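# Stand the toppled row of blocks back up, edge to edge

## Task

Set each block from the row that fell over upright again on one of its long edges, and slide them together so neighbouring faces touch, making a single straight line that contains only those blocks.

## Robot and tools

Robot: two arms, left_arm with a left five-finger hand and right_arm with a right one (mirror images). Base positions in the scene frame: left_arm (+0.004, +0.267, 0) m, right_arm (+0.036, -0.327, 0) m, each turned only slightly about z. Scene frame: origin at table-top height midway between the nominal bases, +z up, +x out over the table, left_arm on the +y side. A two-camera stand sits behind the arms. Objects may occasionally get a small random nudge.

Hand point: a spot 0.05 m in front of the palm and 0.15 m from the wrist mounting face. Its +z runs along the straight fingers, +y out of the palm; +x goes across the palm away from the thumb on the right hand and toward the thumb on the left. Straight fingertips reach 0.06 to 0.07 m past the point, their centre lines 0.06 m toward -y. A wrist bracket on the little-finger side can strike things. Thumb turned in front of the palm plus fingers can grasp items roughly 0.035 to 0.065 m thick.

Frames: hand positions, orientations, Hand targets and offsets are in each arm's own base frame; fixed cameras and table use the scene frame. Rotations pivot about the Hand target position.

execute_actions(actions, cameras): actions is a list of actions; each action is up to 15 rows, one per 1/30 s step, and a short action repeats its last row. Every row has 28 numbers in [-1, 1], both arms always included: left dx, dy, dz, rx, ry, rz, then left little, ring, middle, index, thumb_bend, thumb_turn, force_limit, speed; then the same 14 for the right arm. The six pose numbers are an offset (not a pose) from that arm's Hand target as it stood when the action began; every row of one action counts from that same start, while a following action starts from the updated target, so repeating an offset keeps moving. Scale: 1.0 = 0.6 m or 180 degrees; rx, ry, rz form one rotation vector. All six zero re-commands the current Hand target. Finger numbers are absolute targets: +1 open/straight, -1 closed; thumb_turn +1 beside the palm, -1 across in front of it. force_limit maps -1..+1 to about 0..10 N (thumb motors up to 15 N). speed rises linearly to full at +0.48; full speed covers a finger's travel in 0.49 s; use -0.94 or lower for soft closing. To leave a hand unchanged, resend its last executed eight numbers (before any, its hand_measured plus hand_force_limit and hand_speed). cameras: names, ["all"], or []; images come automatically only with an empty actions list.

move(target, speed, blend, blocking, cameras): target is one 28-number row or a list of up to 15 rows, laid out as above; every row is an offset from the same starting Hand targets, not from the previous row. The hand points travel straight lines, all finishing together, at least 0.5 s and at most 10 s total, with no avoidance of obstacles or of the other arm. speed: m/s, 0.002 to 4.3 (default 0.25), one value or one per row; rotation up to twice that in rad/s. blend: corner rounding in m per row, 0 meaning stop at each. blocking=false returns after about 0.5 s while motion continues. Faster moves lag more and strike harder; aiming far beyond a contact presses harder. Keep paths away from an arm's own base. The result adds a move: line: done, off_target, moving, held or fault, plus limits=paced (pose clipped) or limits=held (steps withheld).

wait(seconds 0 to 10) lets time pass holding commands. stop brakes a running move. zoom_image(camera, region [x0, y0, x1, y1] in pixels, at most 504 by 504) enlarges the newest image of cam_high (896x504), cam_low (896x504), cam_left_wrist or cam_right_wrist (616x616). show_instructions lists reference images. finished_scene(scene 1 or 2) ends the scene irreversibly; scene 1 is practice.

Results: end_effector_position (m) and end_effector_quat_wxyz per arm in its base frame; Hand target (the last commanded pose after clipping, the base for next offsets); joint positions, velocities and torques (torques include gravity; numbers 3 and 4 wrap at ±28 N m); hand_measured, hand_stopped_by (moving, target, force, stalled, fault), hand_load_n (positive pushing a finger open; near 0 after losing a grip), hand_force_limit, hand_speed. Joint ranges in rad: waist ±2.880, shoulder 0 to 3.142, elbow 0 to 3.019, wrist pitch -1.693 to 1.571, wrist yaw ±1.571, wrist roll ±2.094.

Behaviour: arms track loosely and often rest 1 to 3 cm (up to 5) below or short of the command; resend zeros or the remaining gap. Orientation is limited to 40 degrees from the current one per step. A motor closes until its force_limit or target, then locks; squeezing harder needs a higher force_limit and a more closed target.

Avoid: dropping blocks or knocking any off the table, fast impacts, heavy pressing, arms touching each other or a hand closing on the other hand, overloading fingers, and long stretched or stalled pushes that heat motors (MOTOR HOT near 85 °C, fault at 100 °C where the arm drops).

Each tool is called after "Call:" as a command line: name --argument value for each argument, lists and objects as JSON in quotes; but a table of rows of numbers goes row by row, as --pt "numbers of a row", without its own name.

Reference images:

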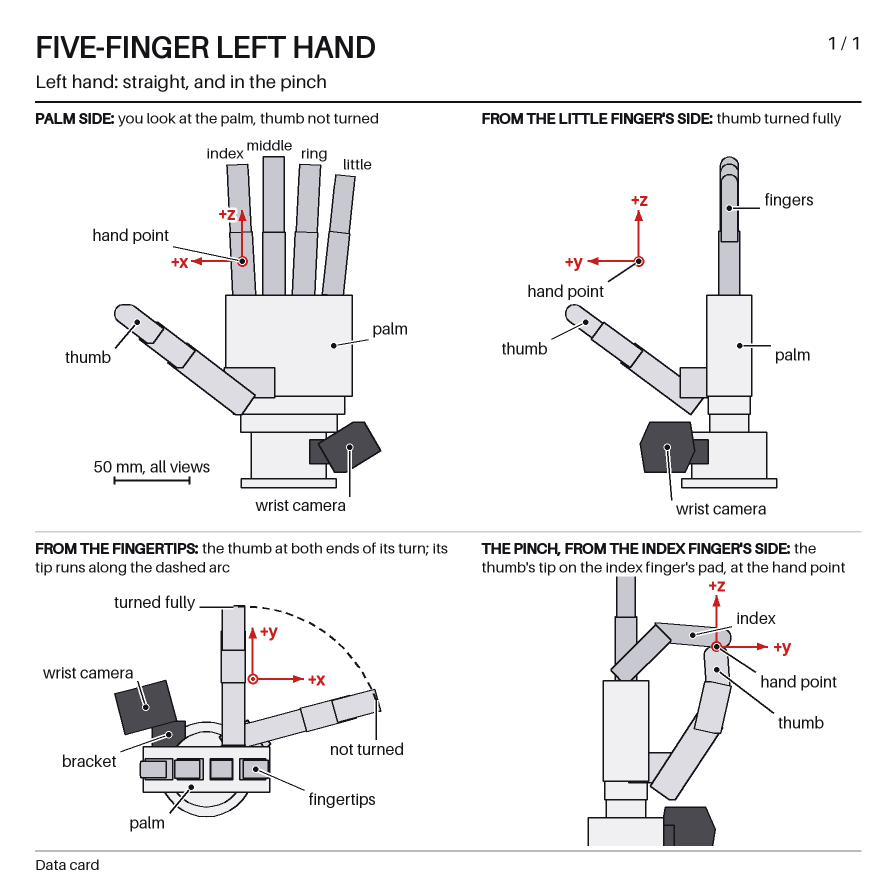

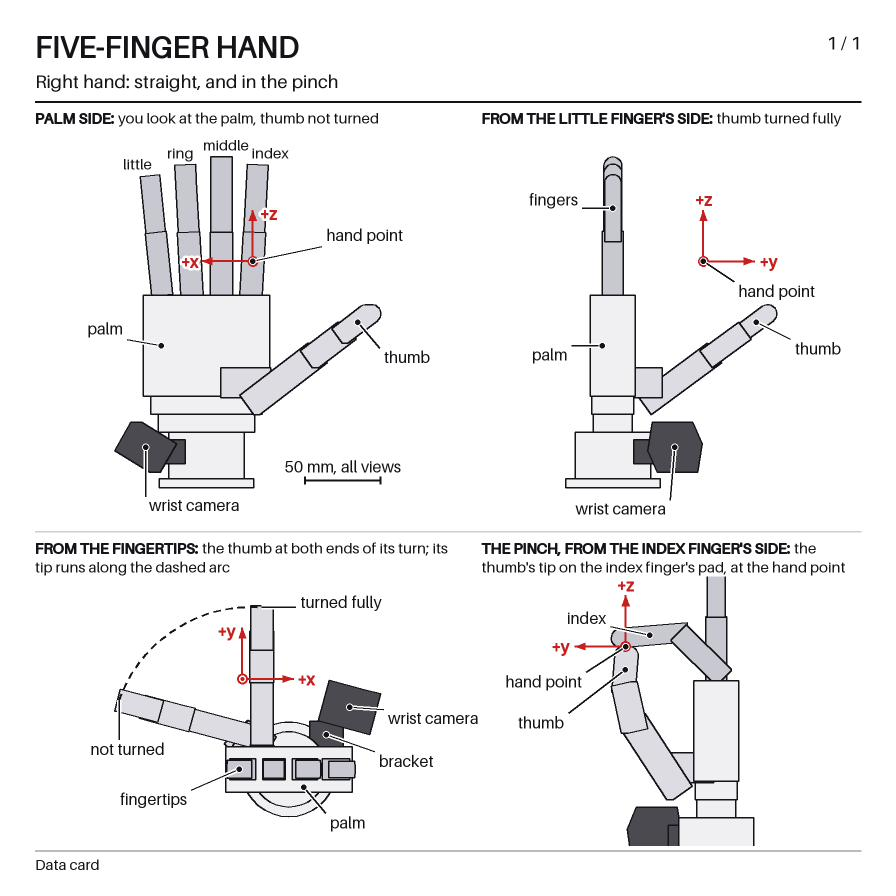

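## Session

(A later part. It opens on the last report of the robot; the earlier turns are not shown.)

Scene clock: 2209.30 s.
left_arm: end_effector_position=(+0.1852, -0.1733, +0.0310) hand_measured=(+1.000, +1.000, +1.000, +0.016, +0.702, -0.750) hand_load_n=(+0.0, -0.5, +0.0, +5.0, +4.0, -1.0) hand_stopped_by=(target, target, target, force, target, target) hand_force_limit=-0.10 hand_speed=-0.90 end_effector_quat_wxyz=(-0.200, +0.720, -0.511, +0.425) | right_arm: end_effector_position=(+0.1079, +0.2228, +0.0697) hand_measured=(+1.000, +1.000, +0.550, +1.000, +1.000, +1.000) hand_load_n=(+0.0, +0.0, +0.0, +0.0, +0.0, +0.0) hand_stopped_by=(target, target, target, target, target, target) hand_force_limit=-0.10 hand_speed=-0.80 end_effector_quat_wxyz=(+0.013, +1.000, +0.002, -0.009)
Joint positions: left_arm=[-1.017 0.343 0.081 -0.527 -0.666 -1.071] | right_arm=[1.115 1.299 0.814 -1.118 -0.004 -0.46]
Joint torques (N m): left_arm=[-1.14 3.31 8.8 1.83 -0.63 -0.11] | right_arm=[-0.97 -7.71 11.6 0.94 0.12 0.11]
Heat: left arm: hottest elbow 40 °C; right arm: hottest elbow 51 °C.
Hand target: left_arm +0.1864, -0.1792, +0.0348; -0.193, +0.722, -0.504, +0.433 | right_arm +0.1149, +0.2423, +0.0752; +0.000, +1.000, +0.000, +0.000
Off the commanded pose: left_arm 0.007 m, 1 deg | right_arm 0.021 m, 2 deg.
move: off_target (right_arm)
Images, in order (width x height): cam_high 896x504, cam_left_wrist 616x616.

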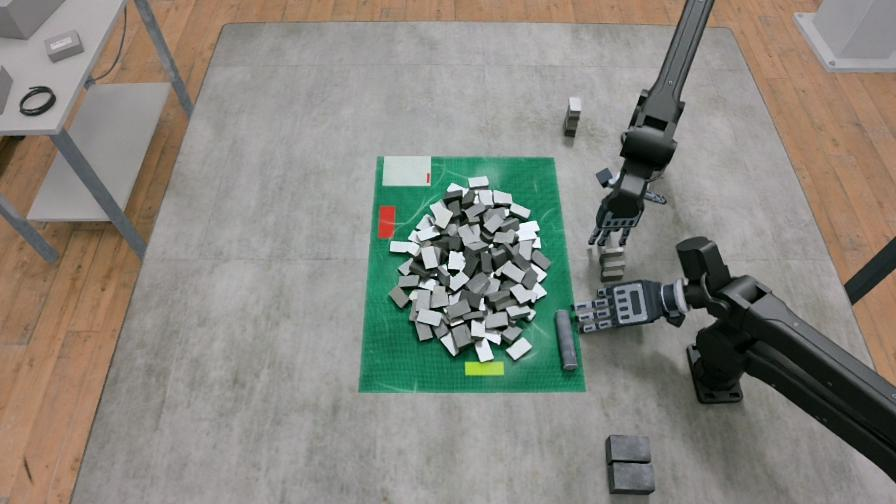

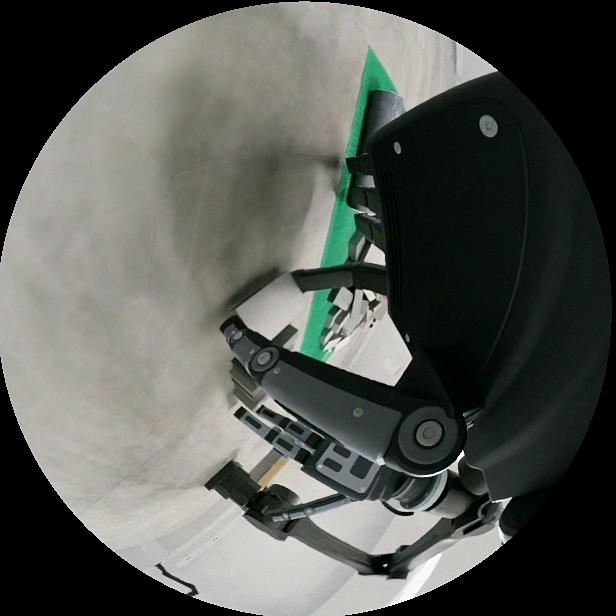

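Call:
move --target '[0,-0.02,0.014,0,0,0,1,1,1,-0.2,0.7,-0.75,-0.1,-0.9,0,0,0,0,0,0,1,1,0.55,1,1,1,-0.1,-0.8]' --speed 0.03 --cameras '["cam_high","cam_left_wrist"]'

Call:
zoom_image --camera "cam_high" --region '[580, 230, 660, 310]'

Call:
zoom_image --camera "cam_left_wrist" --region '[186, 230, 376, 390]'

Scene clock: 2217.77 s.
left_arm: end_effector_position=(+0.1812, -0.1760, +0.0229) hand_measured=(+1.000, +1.000, +1.000, +0.016, +0.702, -0.750) hand_load_n=(+0.0, +0.0, +0.0, +4.5, +4.5, -0.5) hand_stopped_by=(target, target, target, force, target, target) hand_force_limit=-0.10 hand_speed=-0.90 end_effector_quat_wxyz=(-0.207, +0.719, -0.516, +0.417) | right_arm: end_effector_position=(+0.1079, +0.2228, +0.0697) hand_measured=(+1.000, +1.000, +0.550, +1.000, +1.000, +1.000) hand_load_n=(+0.0, +0.0, +0.0, +0.0, +0.0, +0.0) hand_stopped_by=(target, target, target, target, target, target) hand_force_limit=-0.10 hand_speed=-0.80 end_effector_quat_wxyz=(+0.013, +1.000, +0.002, -0.009)
Joint positions: left_arm=[-1.068 0.414 0.081 -0.507 -0.705 -1.115] | right_arm=[1.115 1.299 0.814 -1.118 -0.004 -0.46]
Joint torques (N m): left_arm=[-1.14 3.78 11.59 1.24 -0.49 -0.13] | right_arm=[-0.62 -7.3 11.71 1.02 0.1 0.1]
Heat: left arm: hottest elbow 40 °C; right arm: hottest elbow 51 °C.
Hand target: left_arm +0.1864, -0.1912, +0.0433; -0.193, +0.722, -0.504, +0.433 | right_arm +0.1149, +0.2423, +0.0752; +0.000, +1.000, +0.000, +0.000
Off the commanded pose: left_arm 0.026 m, 3 deg | right_arm 0.021 m, 2 deg.
move: off_target (left_arm, right_arm)
Images, in order (width x height): cam_high 896x504, cam_left_wrist 616x616.

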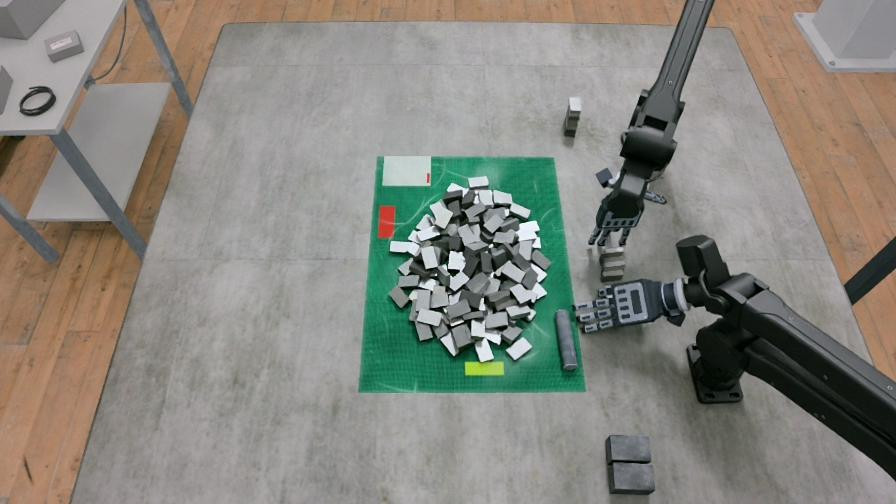

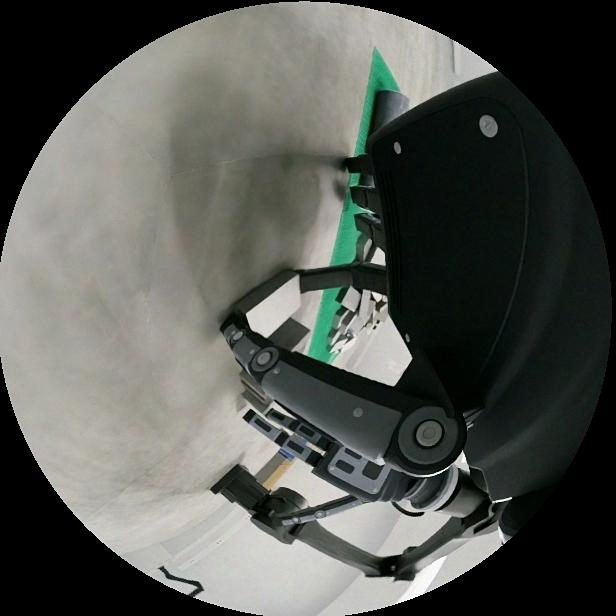

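Scaled by 6.300 from the camera's 896x504 image, which has a finer 1280x720 frame.

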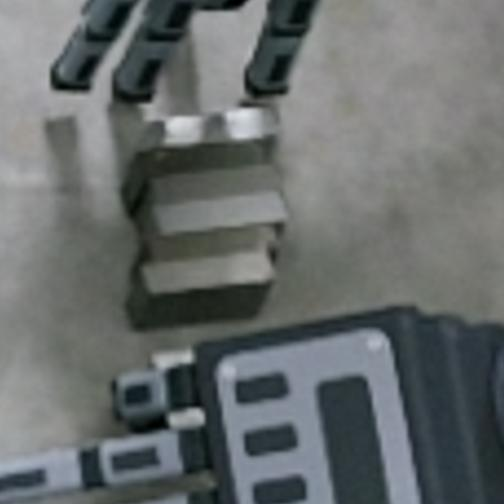

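Scaled by 2.653 from the camera's 616x616 image, which has a finer 880x880 frame.

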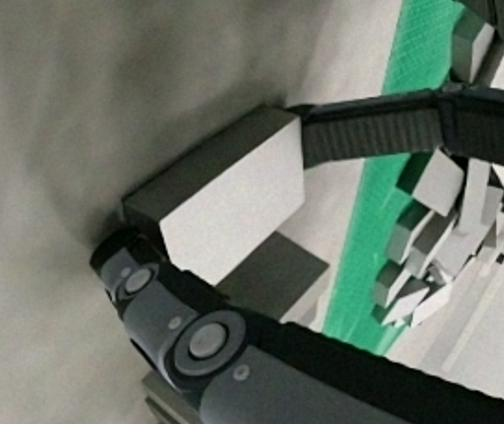

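Call:
move --pt "0 0 -0.015 0 0 0 1 1 1 0.2 0.7 -0.75 -0.1 -0.8 0 0 0 0 0 0 1 1 0.55 1 1 1 -0.1 -0.8" --pt "0 0 0.05 0 0 0 1 1 1 0.2 0.7 -0.75 -0.1 -0.8 0 -0.05 0.03 0 0 0 1 1 0.55 1 1 1 -0.1 -0.8" --pt "0 0 0.25 0 0 0 1 1 1 0.2 0.7 -0.75 -0.1 -0.8 0 -0.275 0.06 0 0 0 1 1 0.55 1 1 1 -0.1 -0.8" --speed '[0.03,0.05,0.12]' --blend '[0,0.01,0]' --cameras '["cam_high","cam_left_wrist"]'

Call:
zoom_image --camera "cam_high" --region '[560, 200, 700, 340]'

Scene clock: 2265.80 s.
left_arm: end_effector_position=(+0.1852, -0.1855, +0.1662) hand_measured=(+1.000, +1.000, +1.000, +0.200, +0.700, -0.750) hand_load_n=(+0.0, +0.0, +0.0, +0.0, +0.0, +0.0) hand_stopped_by=(target, target, target, target, target, target) hand_force_limit=-0.10 hand_speed=-0.80 end_effector_quat_wxyz=(-0.205, +0.721, -0.517, +0.413) | right_arm: end_effector_position=(+0.1151, +0.0798, +0.1089) hand_measured=(+1.000, +1.000, +0.550, +1.000, +1.000, +1.000) hand_load_n=(+0.0, +0.0, +0.0, +0.0, +0.0, +0.0) hand_stopped_by=(target, target, target, target, target, target) hand_force_limit=-0.10 hand_speed=-0.80 end_effector_quat_wxyz=(+0.002, +1.000, -0.002, -0.001)
Joint positions: left_arm=[-1.069 0.376 0.461 -0.937 -0.7 -1.123] | right_arm=[0.767 0.877 0.644 -1.342 0.002 -0.8]
Joint torques (N m): left_arm=[-0.85 1.32 12.44 0.49 -0.63 -0.03] | right_arm=[-2.02 -5.07 9.05 0.25 -0.05 -0.24]
Heat: left arm: hottest elbow 43 °C; right arm: hottest elbow 51 °C.
Hand target: left_arm +0.1864, -0.1912, +0.1933; -0.193, +0.721, -0.504, +0.433 | right_arm +0.1149, +0.0774, +0.1111; +0.000, +1.000, +0.000, -0.001
Off the commanded pose: left_arm 0.028 m, 3 deg | right_arm 0.003 m, 0 deg.
move: off_target (left_arm)
Images, in order (width x height): cam_high 896x504, cam_left_wrist 616x616.

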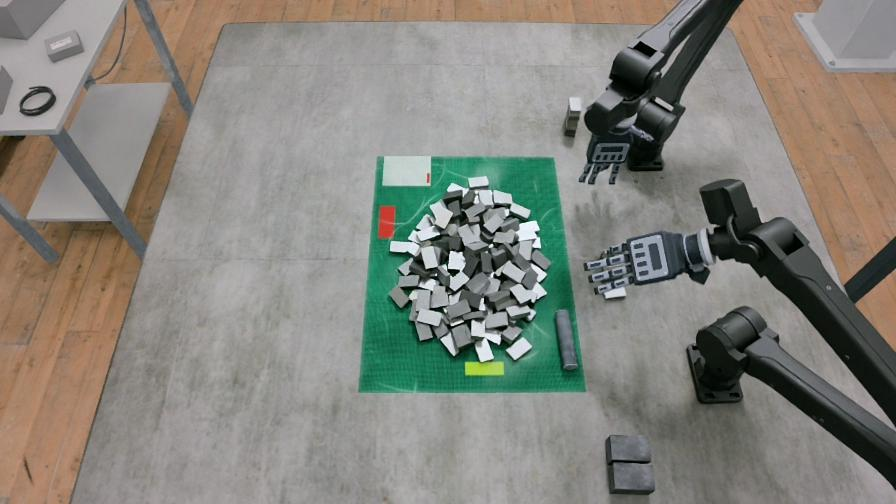

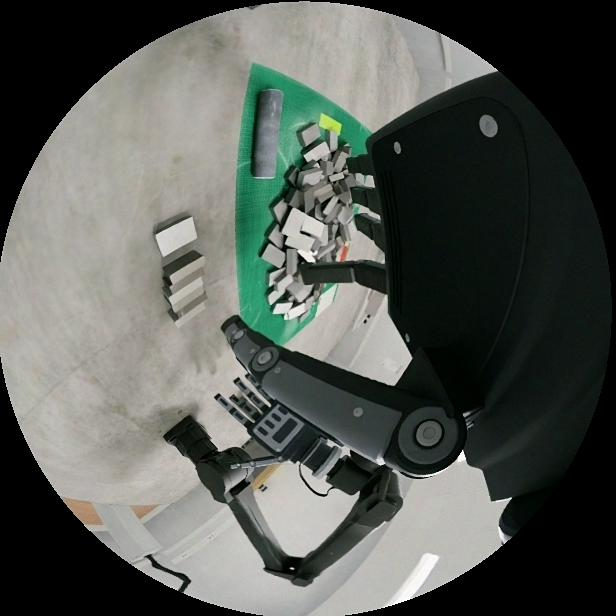

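Scaled by 3.600 from the camera's 896x504 image, which has a finer 1280x720 frame.

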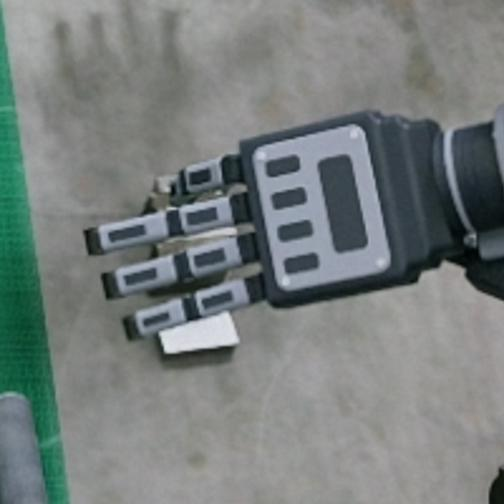

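Call:
move --target '[0,0.0,0.03,0.3136,0.0441,0,1,1,1,0.2,0.7,-0.75,-0.1,-0.8,0,0,0,0,0,0,1,1,0.55,1,1,1,-0.1,-0.8]' --speed 0.2 --cameras '["cam_high","cam_left_wrist"]'

Call:
zoom_image --camera "cam_high" --region '[560, 200, 700, 340]'

Scene clock: 2273.07 s.
left_arm: end_effector_position=(+0.1855, -0.1804, +0.2004) hand_measured=(+1.000, +1.000, +1.000, +0.200, +0.700, -0.750) hand_load_n=(+0.0, +0.0, +0.0, +0.0, +0.0, +0.0) hand_stopped_by=(target, target, target, target, target, target) hand_force_limit=-0.10 hand_speed=-0.80 end_effector_quat_wxyz=(+0.464, -0.573, +0.668, -0.101) | right_arm: end_effector_position=(+0.1152, +0.0797, +0.1089) hand_measured=(+1.000, +1.000, +0.550, +1.000, +1.000, +1.000) hand_load_n=(+0.0, +0.0, +0.0, +0.0, +0.0, +0.0) hand_stopped_by=(target, target, target, target, target, target) hand_force_limit=-0.10 hand_speed=-0.80 end_effector_quat_wxyz=(+0.002, +1.000, -0.001, -0.001)
Joint positions: left_arm=[-1.259 1.089 0.921 -1.674 -0.965 -1.248] | right_arm=[0.767 0.877 0.644 -1.342 0.002 -0.801]
Joint torques (N m): left_arm=[-0.97 -3.02 10.48 -1.17 -0.92 0.18] | right_arm=[-1.61 -4.48 9.26 0.32 -0.05 -0.13]
Heat: left arm: hottest elbow 43 °C; right arm: hottest elbow 49 °C.
Hand target: left_arm +0.1864, -0.1912, +0.2113; +0.477, -0.572, +0.661, -0.094 | right_arm +0.1149, +0.0774, +0.1111; +0.000, +1.000, +0.000, -0.001
Off the commanded pose: left_arm 0.015 m, 2 deg | right_arm 0.003 m, 0 deg.
joint sent to its limit (left arm) — joint 4 (wrist pitch), lower limit. The joint targets are off in orientation, not in position.
move: off_target (left_arm)
Images, in order (width x height): cam_high 896x504, cam_left_wrist 616x616.

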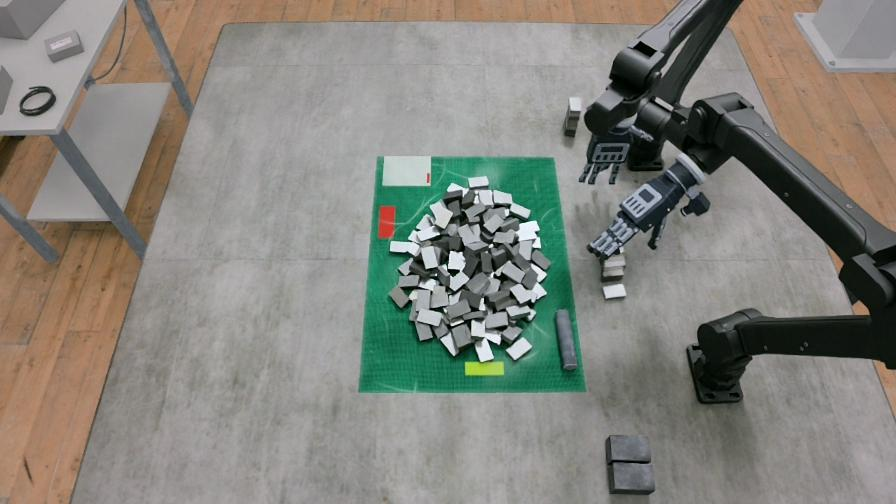

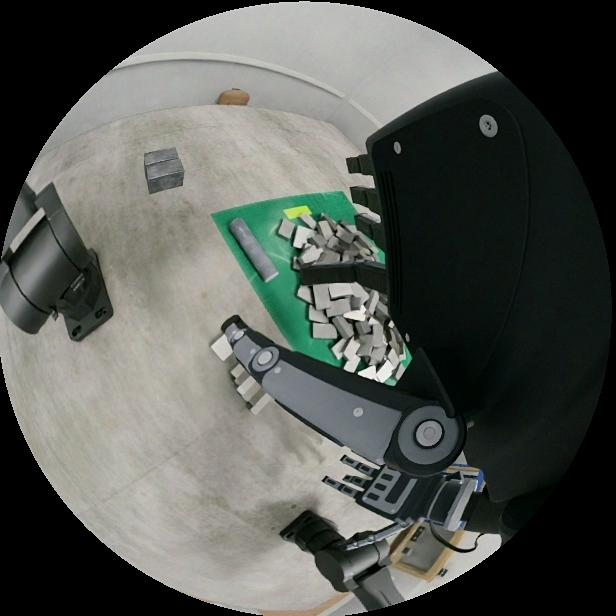

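Scaled by 3.600 from the camera's 896x504 image, which has a finer 1280x720 frame.

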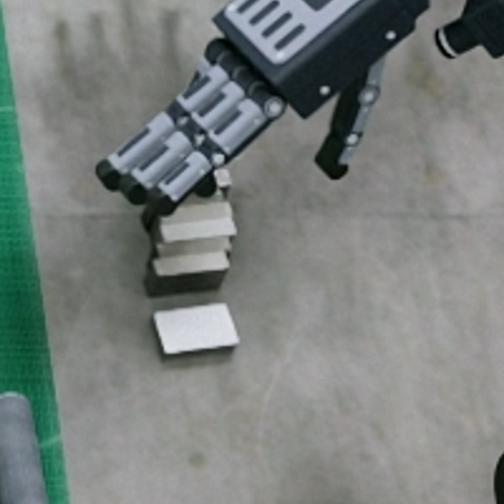

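Call:
move --target '[-0.006,0.0,-0.167,0.0193,-0.0014,0.0013,1,1,1,0.2,0.7,-0.75,-0.1,-0.8,0,0,0,0,0,0,1,1,0.55,1,1,1,-0.1,-0.8]' --speed 0.15 --cameras '["cam_high"]'

Call:
zoom_image --camera "cam_high" --region '[560, 220, 680, 340]'

Scene clock: 2288.00 s.
left_arm: end_effector_position=(+0.1836, -0.1869, +0.1149) hand_measured=(+1.000, +1.000, +1.000, +0.200, +0.700, -0.750) hand_load_n=(+0.0, +0.0, -0.5, +0.0, +0.0, +0.0) hand_stopped_by=(target, target, target, target, target, target) hand_force_limit=-0.10 hand_speed=-0.80 end_effector_quat_wxyz=(+0.495, -0.559, +0.662, -0.071) | right_arm: end_effector_position=(+0.1152, +0.0797, +0.1089) hand_measured=(+1.000, +1.000, +0.550, +1.000, +1.000, +1.000) hand_load_n=(+0.0, +0.0, +0.0, +0.0, +0.0, +0.0) hand_stopped_by=(target, target, target, target, target, target) hand_force_limit=-0.10 hand_speed=-0.80 end_effector_quat_wxyz=(+0.002, +1.000, -0.001, -0.001)
Joint positions: left_arm=[-1.292 1.278 0.795 -1.534 -0.983 -1.366] | right_arm=[0.767 0.877 0.644 -1.342 0.002 -0.801]
Joint torques (N m): left_arm=[-1.08 -4.37 6.19 -0.68 -0.88 -0.01] | right_arm=[-2.14 -5.01 9.01 0.23 -0.04 -0.17]
Heat: left arm: hottest elbow 42 °C; right arm: hottest elbow 47 °C.
Hand target: left_arm +0.1829, -0.1911, +0.1111; +0.496, -0.558, +0.661, -0.075 | right_arm +0.1149, +0.0774, +0.1111; +0.000, +1.000, +0.000, -0.001
Off the commanded pose: left_arm 0.006 m, 0 deg | right_arm 0.003 m, 0 deg.
move: done
Images, in order (width x height): cam_high 896x504.

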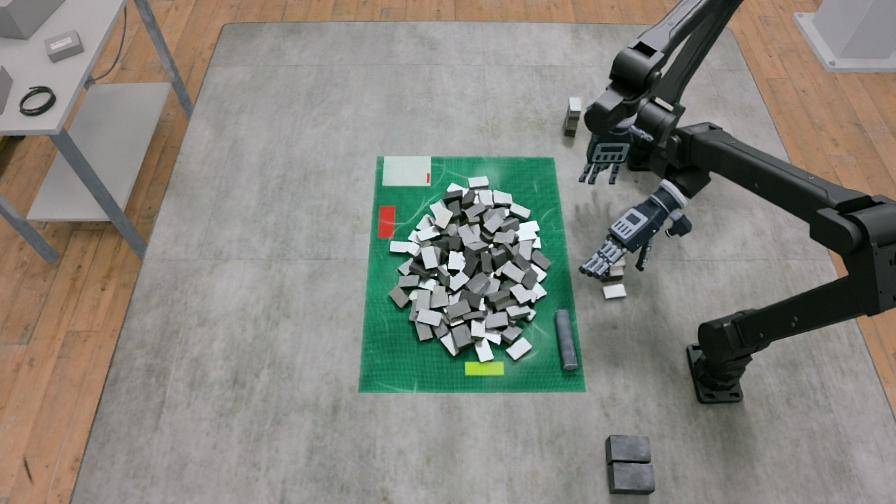

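Scaled by 4.200 from the camera's 896x504 image, which has a finer 1280x720 frame.

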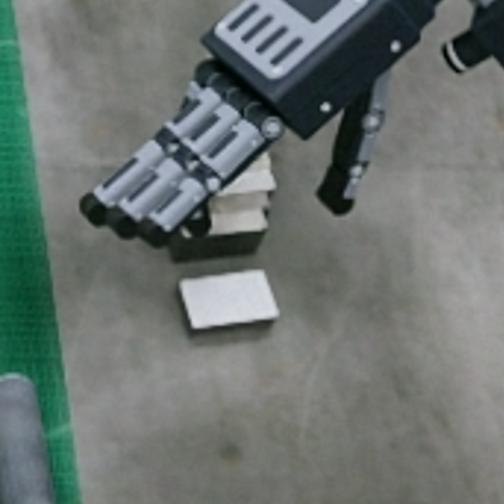

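Call:
move --pt "-0.002 -0.0033 -0.0833 0 0 0 1 1 1 0.2 0.7 -0.75 -0.1 -0.8 0 0 0 0 0 0 1 1 0.55 1 1 1 -0.1 -0.8" --pt "-0.002 -0.0033 -0.127 0 0 0 1 1 1 0.2 0.7 -0.75 -0.1 -0.8 0 0 0 0 0 0 1 1 0.55 1 1 1 -0.1 -0.8" --speed '[0.1,0.04]' --cameras '["cam_high","cam_left_wrist"]'

Call:
zoom_image --camera "cam_high" --region '[580, 240, 660, 320]'

Call:
zoom_image --camera "cam_left_wrist" --region '[186, 230, 376, 390]'

Scene clock: 2296.50 s.
left_arm: end_effector_position=(+0.1836, -0.1916, +0.0402) hand_measured=(+1.000, +1.000, +1.000, +0.200, +0.700, -0.750) hand_load_n=(+0.0, +0.0, +0.0, +0.0, +0.0, +0.5) hand_stopped_by=(target, target, target, target, target, target) hand_force_limit=-0.10 hand_speed=-0.80 end_effector_quat_wxyz=(+0.495, -0.560, +0.661, -0.074) | right_arm: end_effector_position=(+0.1152, +0.0797, +0.1089) hand_measured=(+1.000, +1.000, +0.550, +1.000, +1.000, +1.000) hand_load_n=(+0.0, +0.0, +0.0, +0.0, +0.0, +0.0) hand_stopped_by=(target, target, target, target, target, target) hand_force_limit=-0.10 hand_speed=-0.80 end_effector_quat_wxyz=(+0.002, +1.000, -0.001, -0.001)
Joint positions: left_arm=[-1.298 1.426 0.697 -1.29 -0.983 -1.376] | right_arm=[0.767 0.877 0.644 -1.342 0.002 -0.801]
Joint torques (N m): left_arm=[-1.08 -5.01 4.88 -0.8 -0.75 -0.02] | right_arm=[-1.2 -4.01 9.28 0.24 -0.09 -0.15]
Heat: left arm: hottest elbow 41 °C; right arm: hottest elbow 46 °C.
Hand target: left_arm +0.1816, -0.1933, +0.0349; +0.496, -0.558, +0.661, -0.075 | right_arm +0.1149, +0.0774, +0.1111; +0.000, +1.000, +0.000, -0.001
Off the commanded pose: left_arm 0.006 m, 0 deg | right_arm 0.003 m, 0 deg.
move: done
Images, in order (width x height): cam_high 896x504, cam_left_wrist 616x616.

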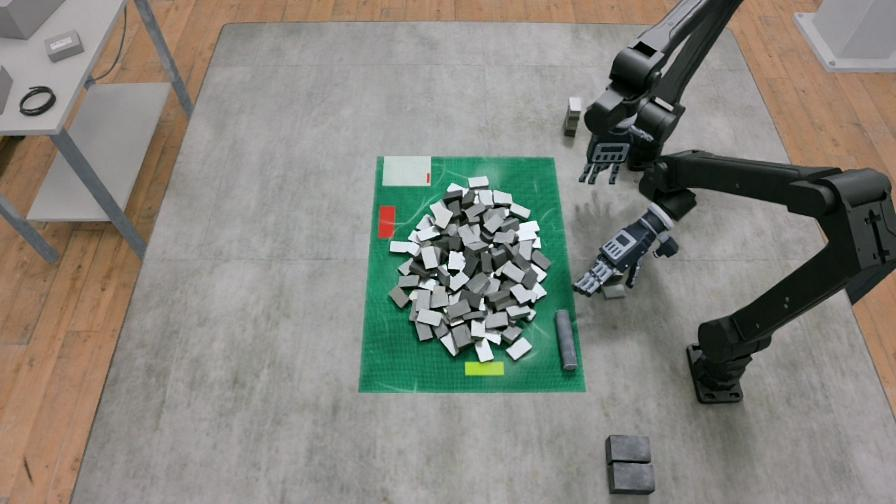

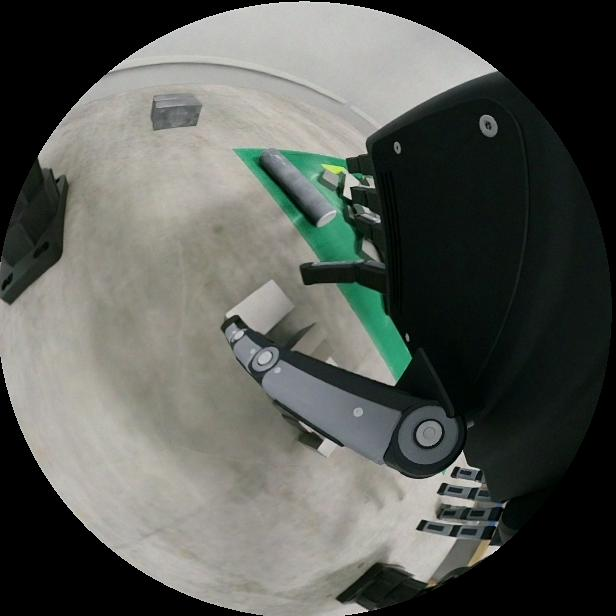

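Scaled by 6.300 from the camera's 896x504 image, which has a finer 1280x720 frame.

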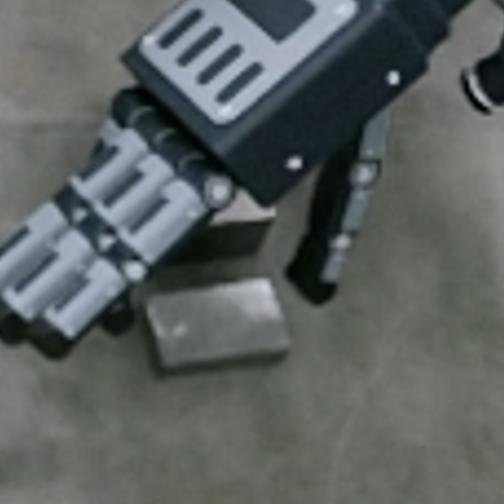

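Scaled by 2.653 from the camera's 616x616 image, which has a finer 880x880 frame.

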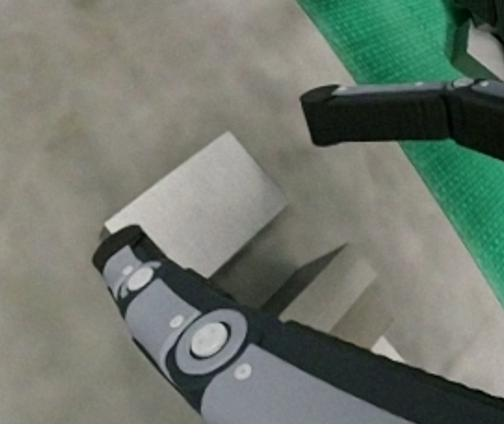

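Call:
move --target '[0.0,0.0,-0.02,0,0,0,1,1,1,0.2,0.7,-0.75,-0.1,-0.8,0,0,0,0,0,0,1,1,0.55,1,1,1,-0.1,-0.8]' --speed 0.03 --cameras '["cam_high","cam_left_wrist"]'

Call:
zoom_image --camera "cam_high" --region '[580, 240, 660, 320]'

Call:
zoom_image --camera "cam_left_wrist" --region '[186, 230, 376, 390]'

Scene clock: 2302.53 s.
left_arm: end_effector_position=(+0.1837, -0.1919, +0.0284) hand_measured=(+1.000, +1.000, +1.000, +0.200, +0.700, -0.750) hand_load_n=(+0.0, -0.5, +0.0, +0.0, +0.0, +0.0) hand_stopped_by=(target, target, target, target, target, target) hand_force_limit=-0.10 hand_speed=-0.80 end_effector_quat_wxyz=(+0.495, -0.560, +0.660, -0.075) | right_arm: end_effector_position=(+0.1152, +0.0797, +0.1089) hand_measured=(+1.000, +1.000, +0.550, +1.000, +1.000, +1.000) hand_load_n=(+0.0, +0.0, +0.0, +0.0, +0.0, +0.0) hand_stopped_by=(target, target, target, target, target, target) hand_force_limit=-0.10 hand_speed=-0.80 end_effector_quat_wxyz=(+0.002, +1.000, -0.001, -0.001)
Joint positions: left_arm=[-1.298 1.454 0.685 -1.249 -0.983 -1.376] | right_arm=[0.767 0.877 0.644 -1.342 0.002 -0.801]
Joint torques (N m): left_arm=[-1.08 -5.13 4.64 -0.7 -0.75 -0.02] | right_arm=[-1.38 -4.6 8.87 0.35 -0.01 -0.18]
Heat: left arm: hottest elbow 40 °C; right arm: hottest elbow 45 °C.
Hand target: left_arm +0.1816, -0.1932, +0.0228; +0.496, -0.558, +0.661, -0.075 | right_arm +0.1149, +0.0774, +0.1111; +0.000, +1.000, +0.000, -0.001
Off the commanded pose: left_arm 0.006 m, 0 deg | right_arm 0.003 m, 0 deg.
move: done
Images, in order (width x height): cam_high 896x504, cam_left_wrist 616x616.

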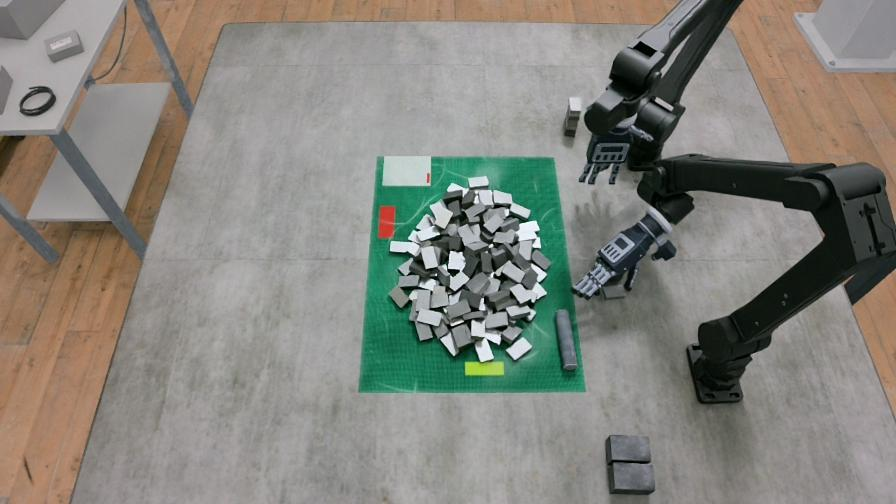

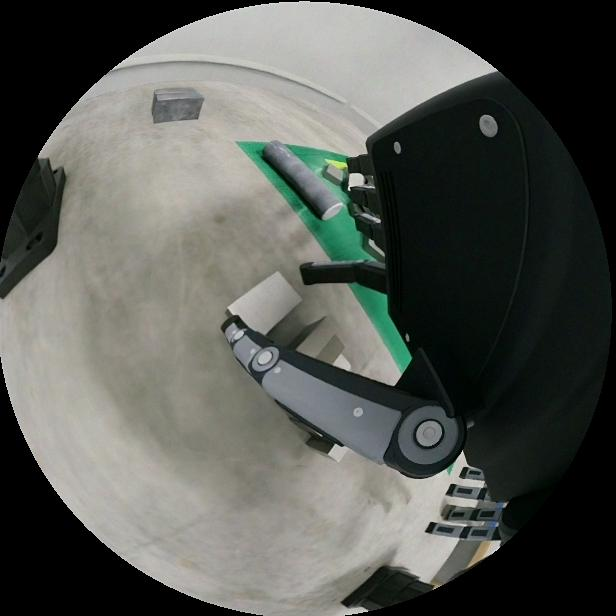

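Scaled by 6.300 from the camera's 896x504 image, which has a finer 1280x720 frame.

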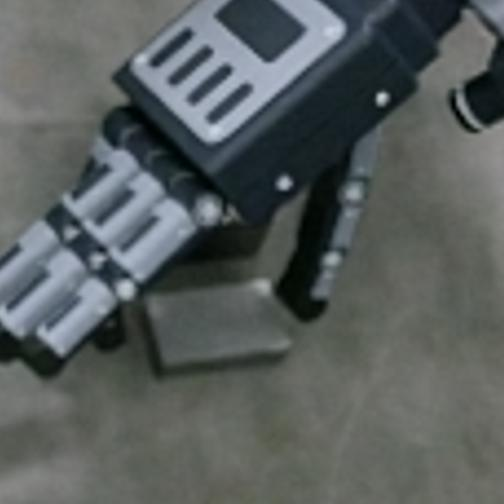

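Scaled by 2.653 from the camera's 616x616 image, which has a finer 880x880 frame.

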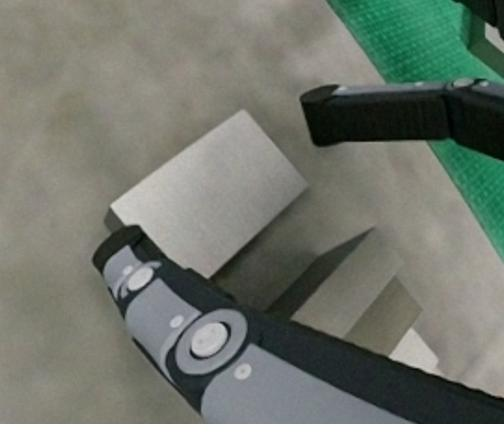

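Call:
move --target '[-0.0035,0.0,-0.0133,0,0,0,1,1,1,0.2,0.7,-0.75,-0.1,-0.8,0,0,0,0,0,0,1,1,0.55,1,1,1,-0.1,-0.8]' --speed 0.03 --cameras '["cam_high","cam_left_wrist"]'

Call:
zoom_image --camera "cam_high" --region '[580, 240, 660, 320]'

Call:
zoom_image --camera "cam_left_wrist" --region '[186, 230, 376, 390]'

Scene clock: 2308.30 s.
left_arm: end_effector_position=(+0.1823, -0.1916, +0.0221) hand_measured=(+1.000, +1.000, +1.000, +0.200, +0.700, -0.750) hand_load_n=(+0.0, +0.0, +0.0, +0.0, +0.0, +0.0) hand_stopped_by=(target, target, target, target, target, target) hand_force_limit=-0.10 hand_speed=-0.80 end_effector_quat_wxyz=(+0.496, -0.559, +0.661, -0.074) | right_arm: end_effector_position=(+0.1152, +0.0797, +0.1089) hand_measured=(+1.000, +1.000, +0.550, +1.000, +1.000, +1.000) hand_load_n=(+0.0, +0.0, +0.0, +0.0, +0.0, +0.0) hand_stopped_by=(target, target, target, target, target, target) hand_force_limit=-0.10 hand_speed=-0.80 end_effector_quat_wxyz=(+0.002, +1.000, -0.001, -0.001)
Joint positions: left_arm=[-1.303 1.471 0.678 -1.234 -0.983 -1.383] | right_arm=[0.767 0.877 0.644 -1.342 0.002 -0.801]
Joint torques (N m): left_arm=[-1.2 -5.01 4.42 -0.55 -0.63 -0.05] | right_arm=[-1.49 -3.43 8.81 0.23 -0.09 -0.19]
Heat: left arm: hottest elbow 39 °C; right arm: hottest elbow 45 °C.
Hand target: left_arm +0.1795, -0.1932, +0.0149; +0.496, -0.558, +0.661, -0.075 | right_arm +0.1149, +0.0774, +0.1111; +0.000, +1.000, +0.000, -0.001
Off the commanded pose: left_arm 0.008 m, 0 deg | right_arm 0.003 m, 0 deg.
move: done
Images, in order (width x height): cam_high 896x504, cam_left_wrist 616x616.

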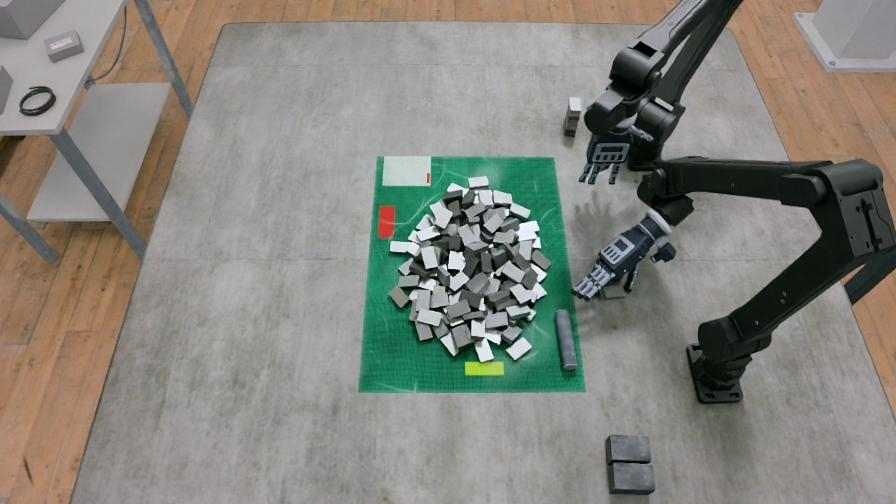

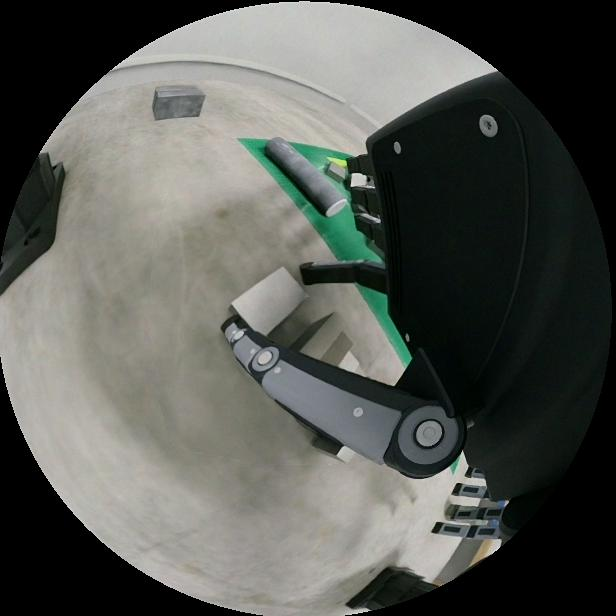

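Scaled by 6.300 from the camera's 896x504 image, which has a finer 1280x720 frame.

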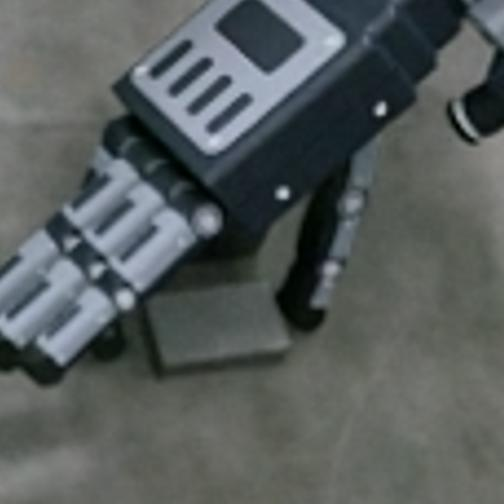

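Scaled by 2.653 from the camera's 616x616 image, which has a finer 880x880 frame.

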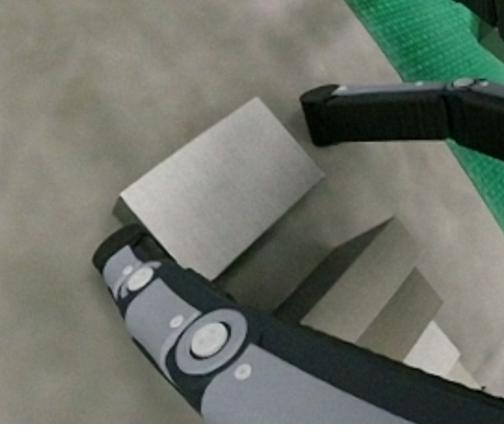

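Call:
move --pt "0 0 0 0 0 0 1 1 1 -0.2 0.7 -0.75 -0.1 -0.9 0 0 0 0 0 0 1 1 0.55 1 1 1 -0.1 -0.8" --speed 0.03 --cameras '["cam_high","cam_left_wrist"]'

Call:
zoom_image --camera "cam_left_wrist" --region '[186, 230, 376, 390]'

Scene clock: 2316.37 s.
left_arm: end_effector_position=(+0.1826, -0.1923, +0.0212) hand_measured=(+1.000, +1.000, +1.000, +0.016, +0.702, -0.750) hand_load_n=(+0.0, +0.0, +0.0, +5.0, +4.0, -1.0) hand_stopped_by=(target, target, target, force, target, target) hand_force_limit=-0.10 hand_speed=-0.90 end_effector_quat_wxyz=(+0.495, -0.560, +0.660, -0.076) | right_arm: end_effector_position=(+0.1152, +0.0797, +0.1089) hand_measured=(+1.000, +1.000, +0.550, +1.000, +1.000, +1.000) hand_load_n=(+0.0, +0.0, +0.0, +0.0, +0.0, +0.0) hand_stopped_by=(target, target, target, target, target, target) hand_force_limit=-0.10 hand_speed=-0.80 end_effector_quat_wxyz=(+0.002, +1.000, -0.001, -0.001)
Joint positions: left_arm=[-1.303 1.474 0.678 -1.23 -0.983 -1.387] | right_arm=[0.767 0.877 0.644 -1.342 0.002 -0.801]
Joint torques (N m): left_arm=[-1.26 -5.13 4.41 -0.72 -0.61 -0.02] | right_arm=[-1.9 -4.72 8.94 0.13 -0.02 -0.18]
Heat: left arm: hottest elbow 38 °C; right arm: hottest elbow 44 °C.
Hand target: left_arm +0.1795, -0.1931, +0.0149; +0.496, -0.558, +0.661, -0.075 | right_arm +0.1149, +0.0774, +0.1111; +0.000, +1.000, +0.000, -0.001
Off the commanded pose: left_arm 0.007 m, 0 deg | right_arm 0.003 m, 0 deg.
move: done
Images, in order (width x height): cam_high 896x504, cam_left_wrist 616x616.

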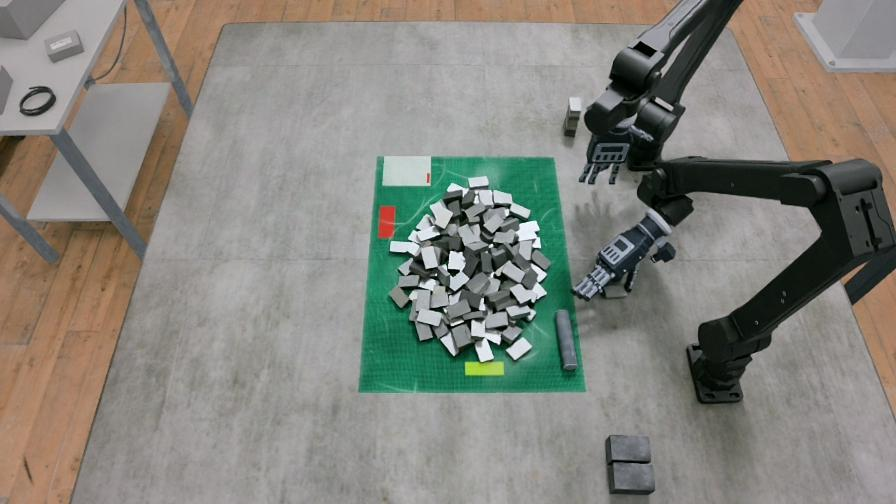

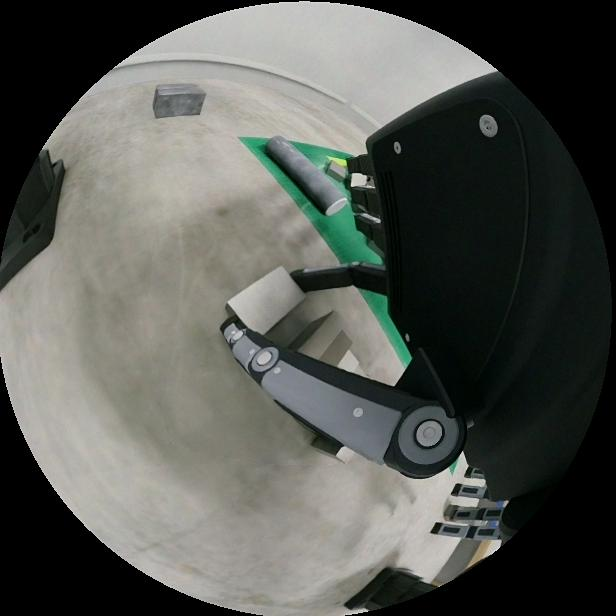

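Scaled by 2.653 from the camera's 616x616 image, which has a finer 880x880 frame.

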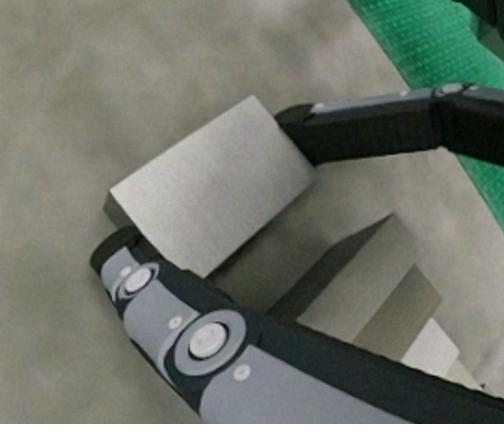

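Call:
move --pt "0 0 0.07 0 0 0 1 1 1 -0.2 0.7 -0.75 -0.1 -0.9 0 0 0 0 0 0 1 1 0.55 1 1 1 -0.1 -0.8" --pt "0.004 0.025 0.12 -0.33 -0.0464 0 1 1 1 -0.2 0.7 -0.75 -0.1 -0.9 0 0 0 0 0 0 1 1 0.55 1 1 1 -0.1 -0.8" --speed '[0.05,0.1]' --blend '[0.01,0]' --cameras '["cam_high","cam_left_wrist"]'

Call:
zoom_image --camera "cam_high" --region '[580, 240, 660, 320]'

Call:
zoom_image --camera "cam_left_wrist" --region '[186, 230, 376, 390]'

Scene clock: 2328.77 s.
left_arm: end_effector_position=(+0.1779, -0.1758, +0.0790) hand_measured=(+1.000, +1.000, +1.000, +0.016, +0.702, -0.750) hand_load_n=(+0.0, -0.5, +0.0, +4.5, +4.0, -1.0) hand_stopped_by=(target, target, target, force, target, target) hand_force_limit=-0.10 hand_speed=-0.90 end_effector_quat_wxyz=(-0.204, +0.723, -0.511, +0.418) | right_arm: end_effector_position=(+0.1152, +0.0797, +0.1089) hand_measured=(+1.000, +1.000, +0.550, +1.000, +1.000, +1.000) hand_load_n=(+0.0, +0.0, +0.0, +0.0, +0.0, +0.0) hand_stopped_by=(target, target, target, target, target, target) hand_force_limit=-0.10 hand_speed=-0.80 end_effector_quat_wxyz=(+0.002, +1.000, -0.001, -0.001)
Joint positions: left_arm=[-1.094 0.307 0.219 -0.77 -0.723 -1.155] | right_arm=[0.767 0.877 0.644 -1.342 0.002 -0.801]
Joint torques (N m): left_arm=[0.44 1.61 8.95 1.61 -0.51 0.13] | right_arm=[-1.9 -4.13 9.11 0.01 -0.02 -0.16]
Heat: left arm: hottest elbow 38 °C; right arm: hottest elbow 44 °C.
Hand target: left_arm +0.1820, -0.1782, +0.0870; -0.199, +0.724, -0.501, +0.431 | right_arm +0.1149, +0.0774, +0.1111; +0.000, +1.000, +0.000, -0.001
Off the commanded pose: left_arm 0.009 m, 2 deg | right_arm 0.003 m, 0 deg.
move: done
Images, in order (width x height): cam_high 896x504, cam_left_wrist 616x616.

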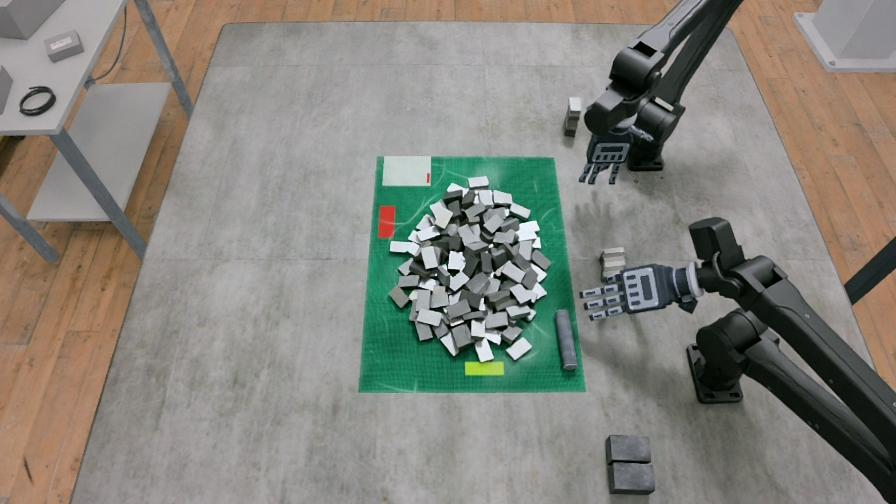

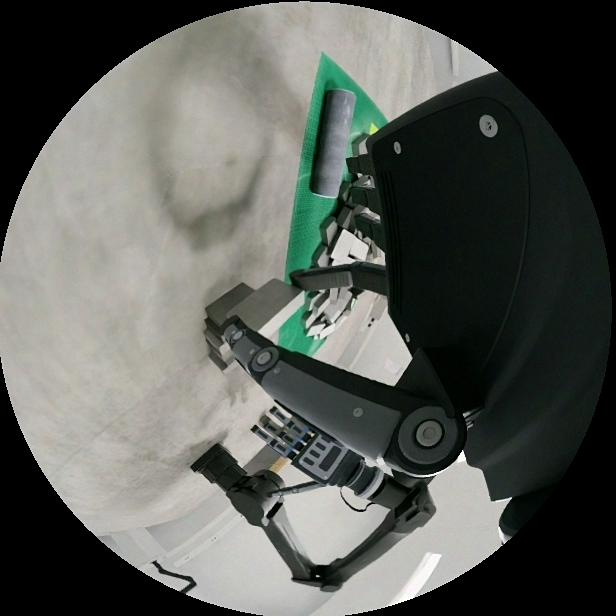

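Scaled by 6.300 from the camera's 896x504 image, which has a finer 1280x720 frame.

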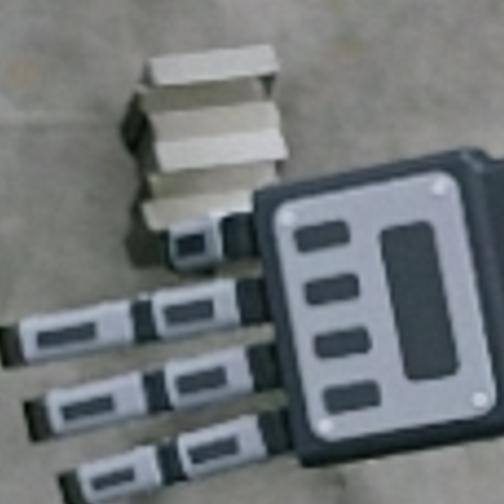

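Scaled by 2.653 from the camera's 616x616 image, which has a finer 880x880 frame.

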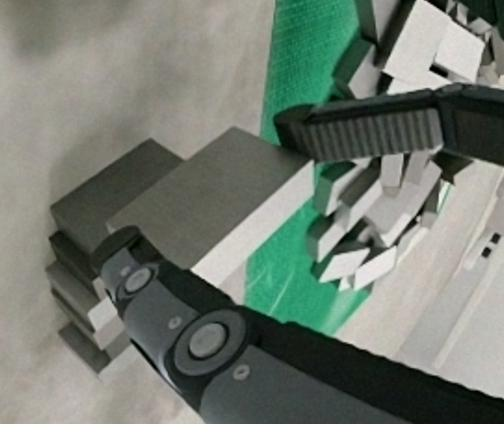

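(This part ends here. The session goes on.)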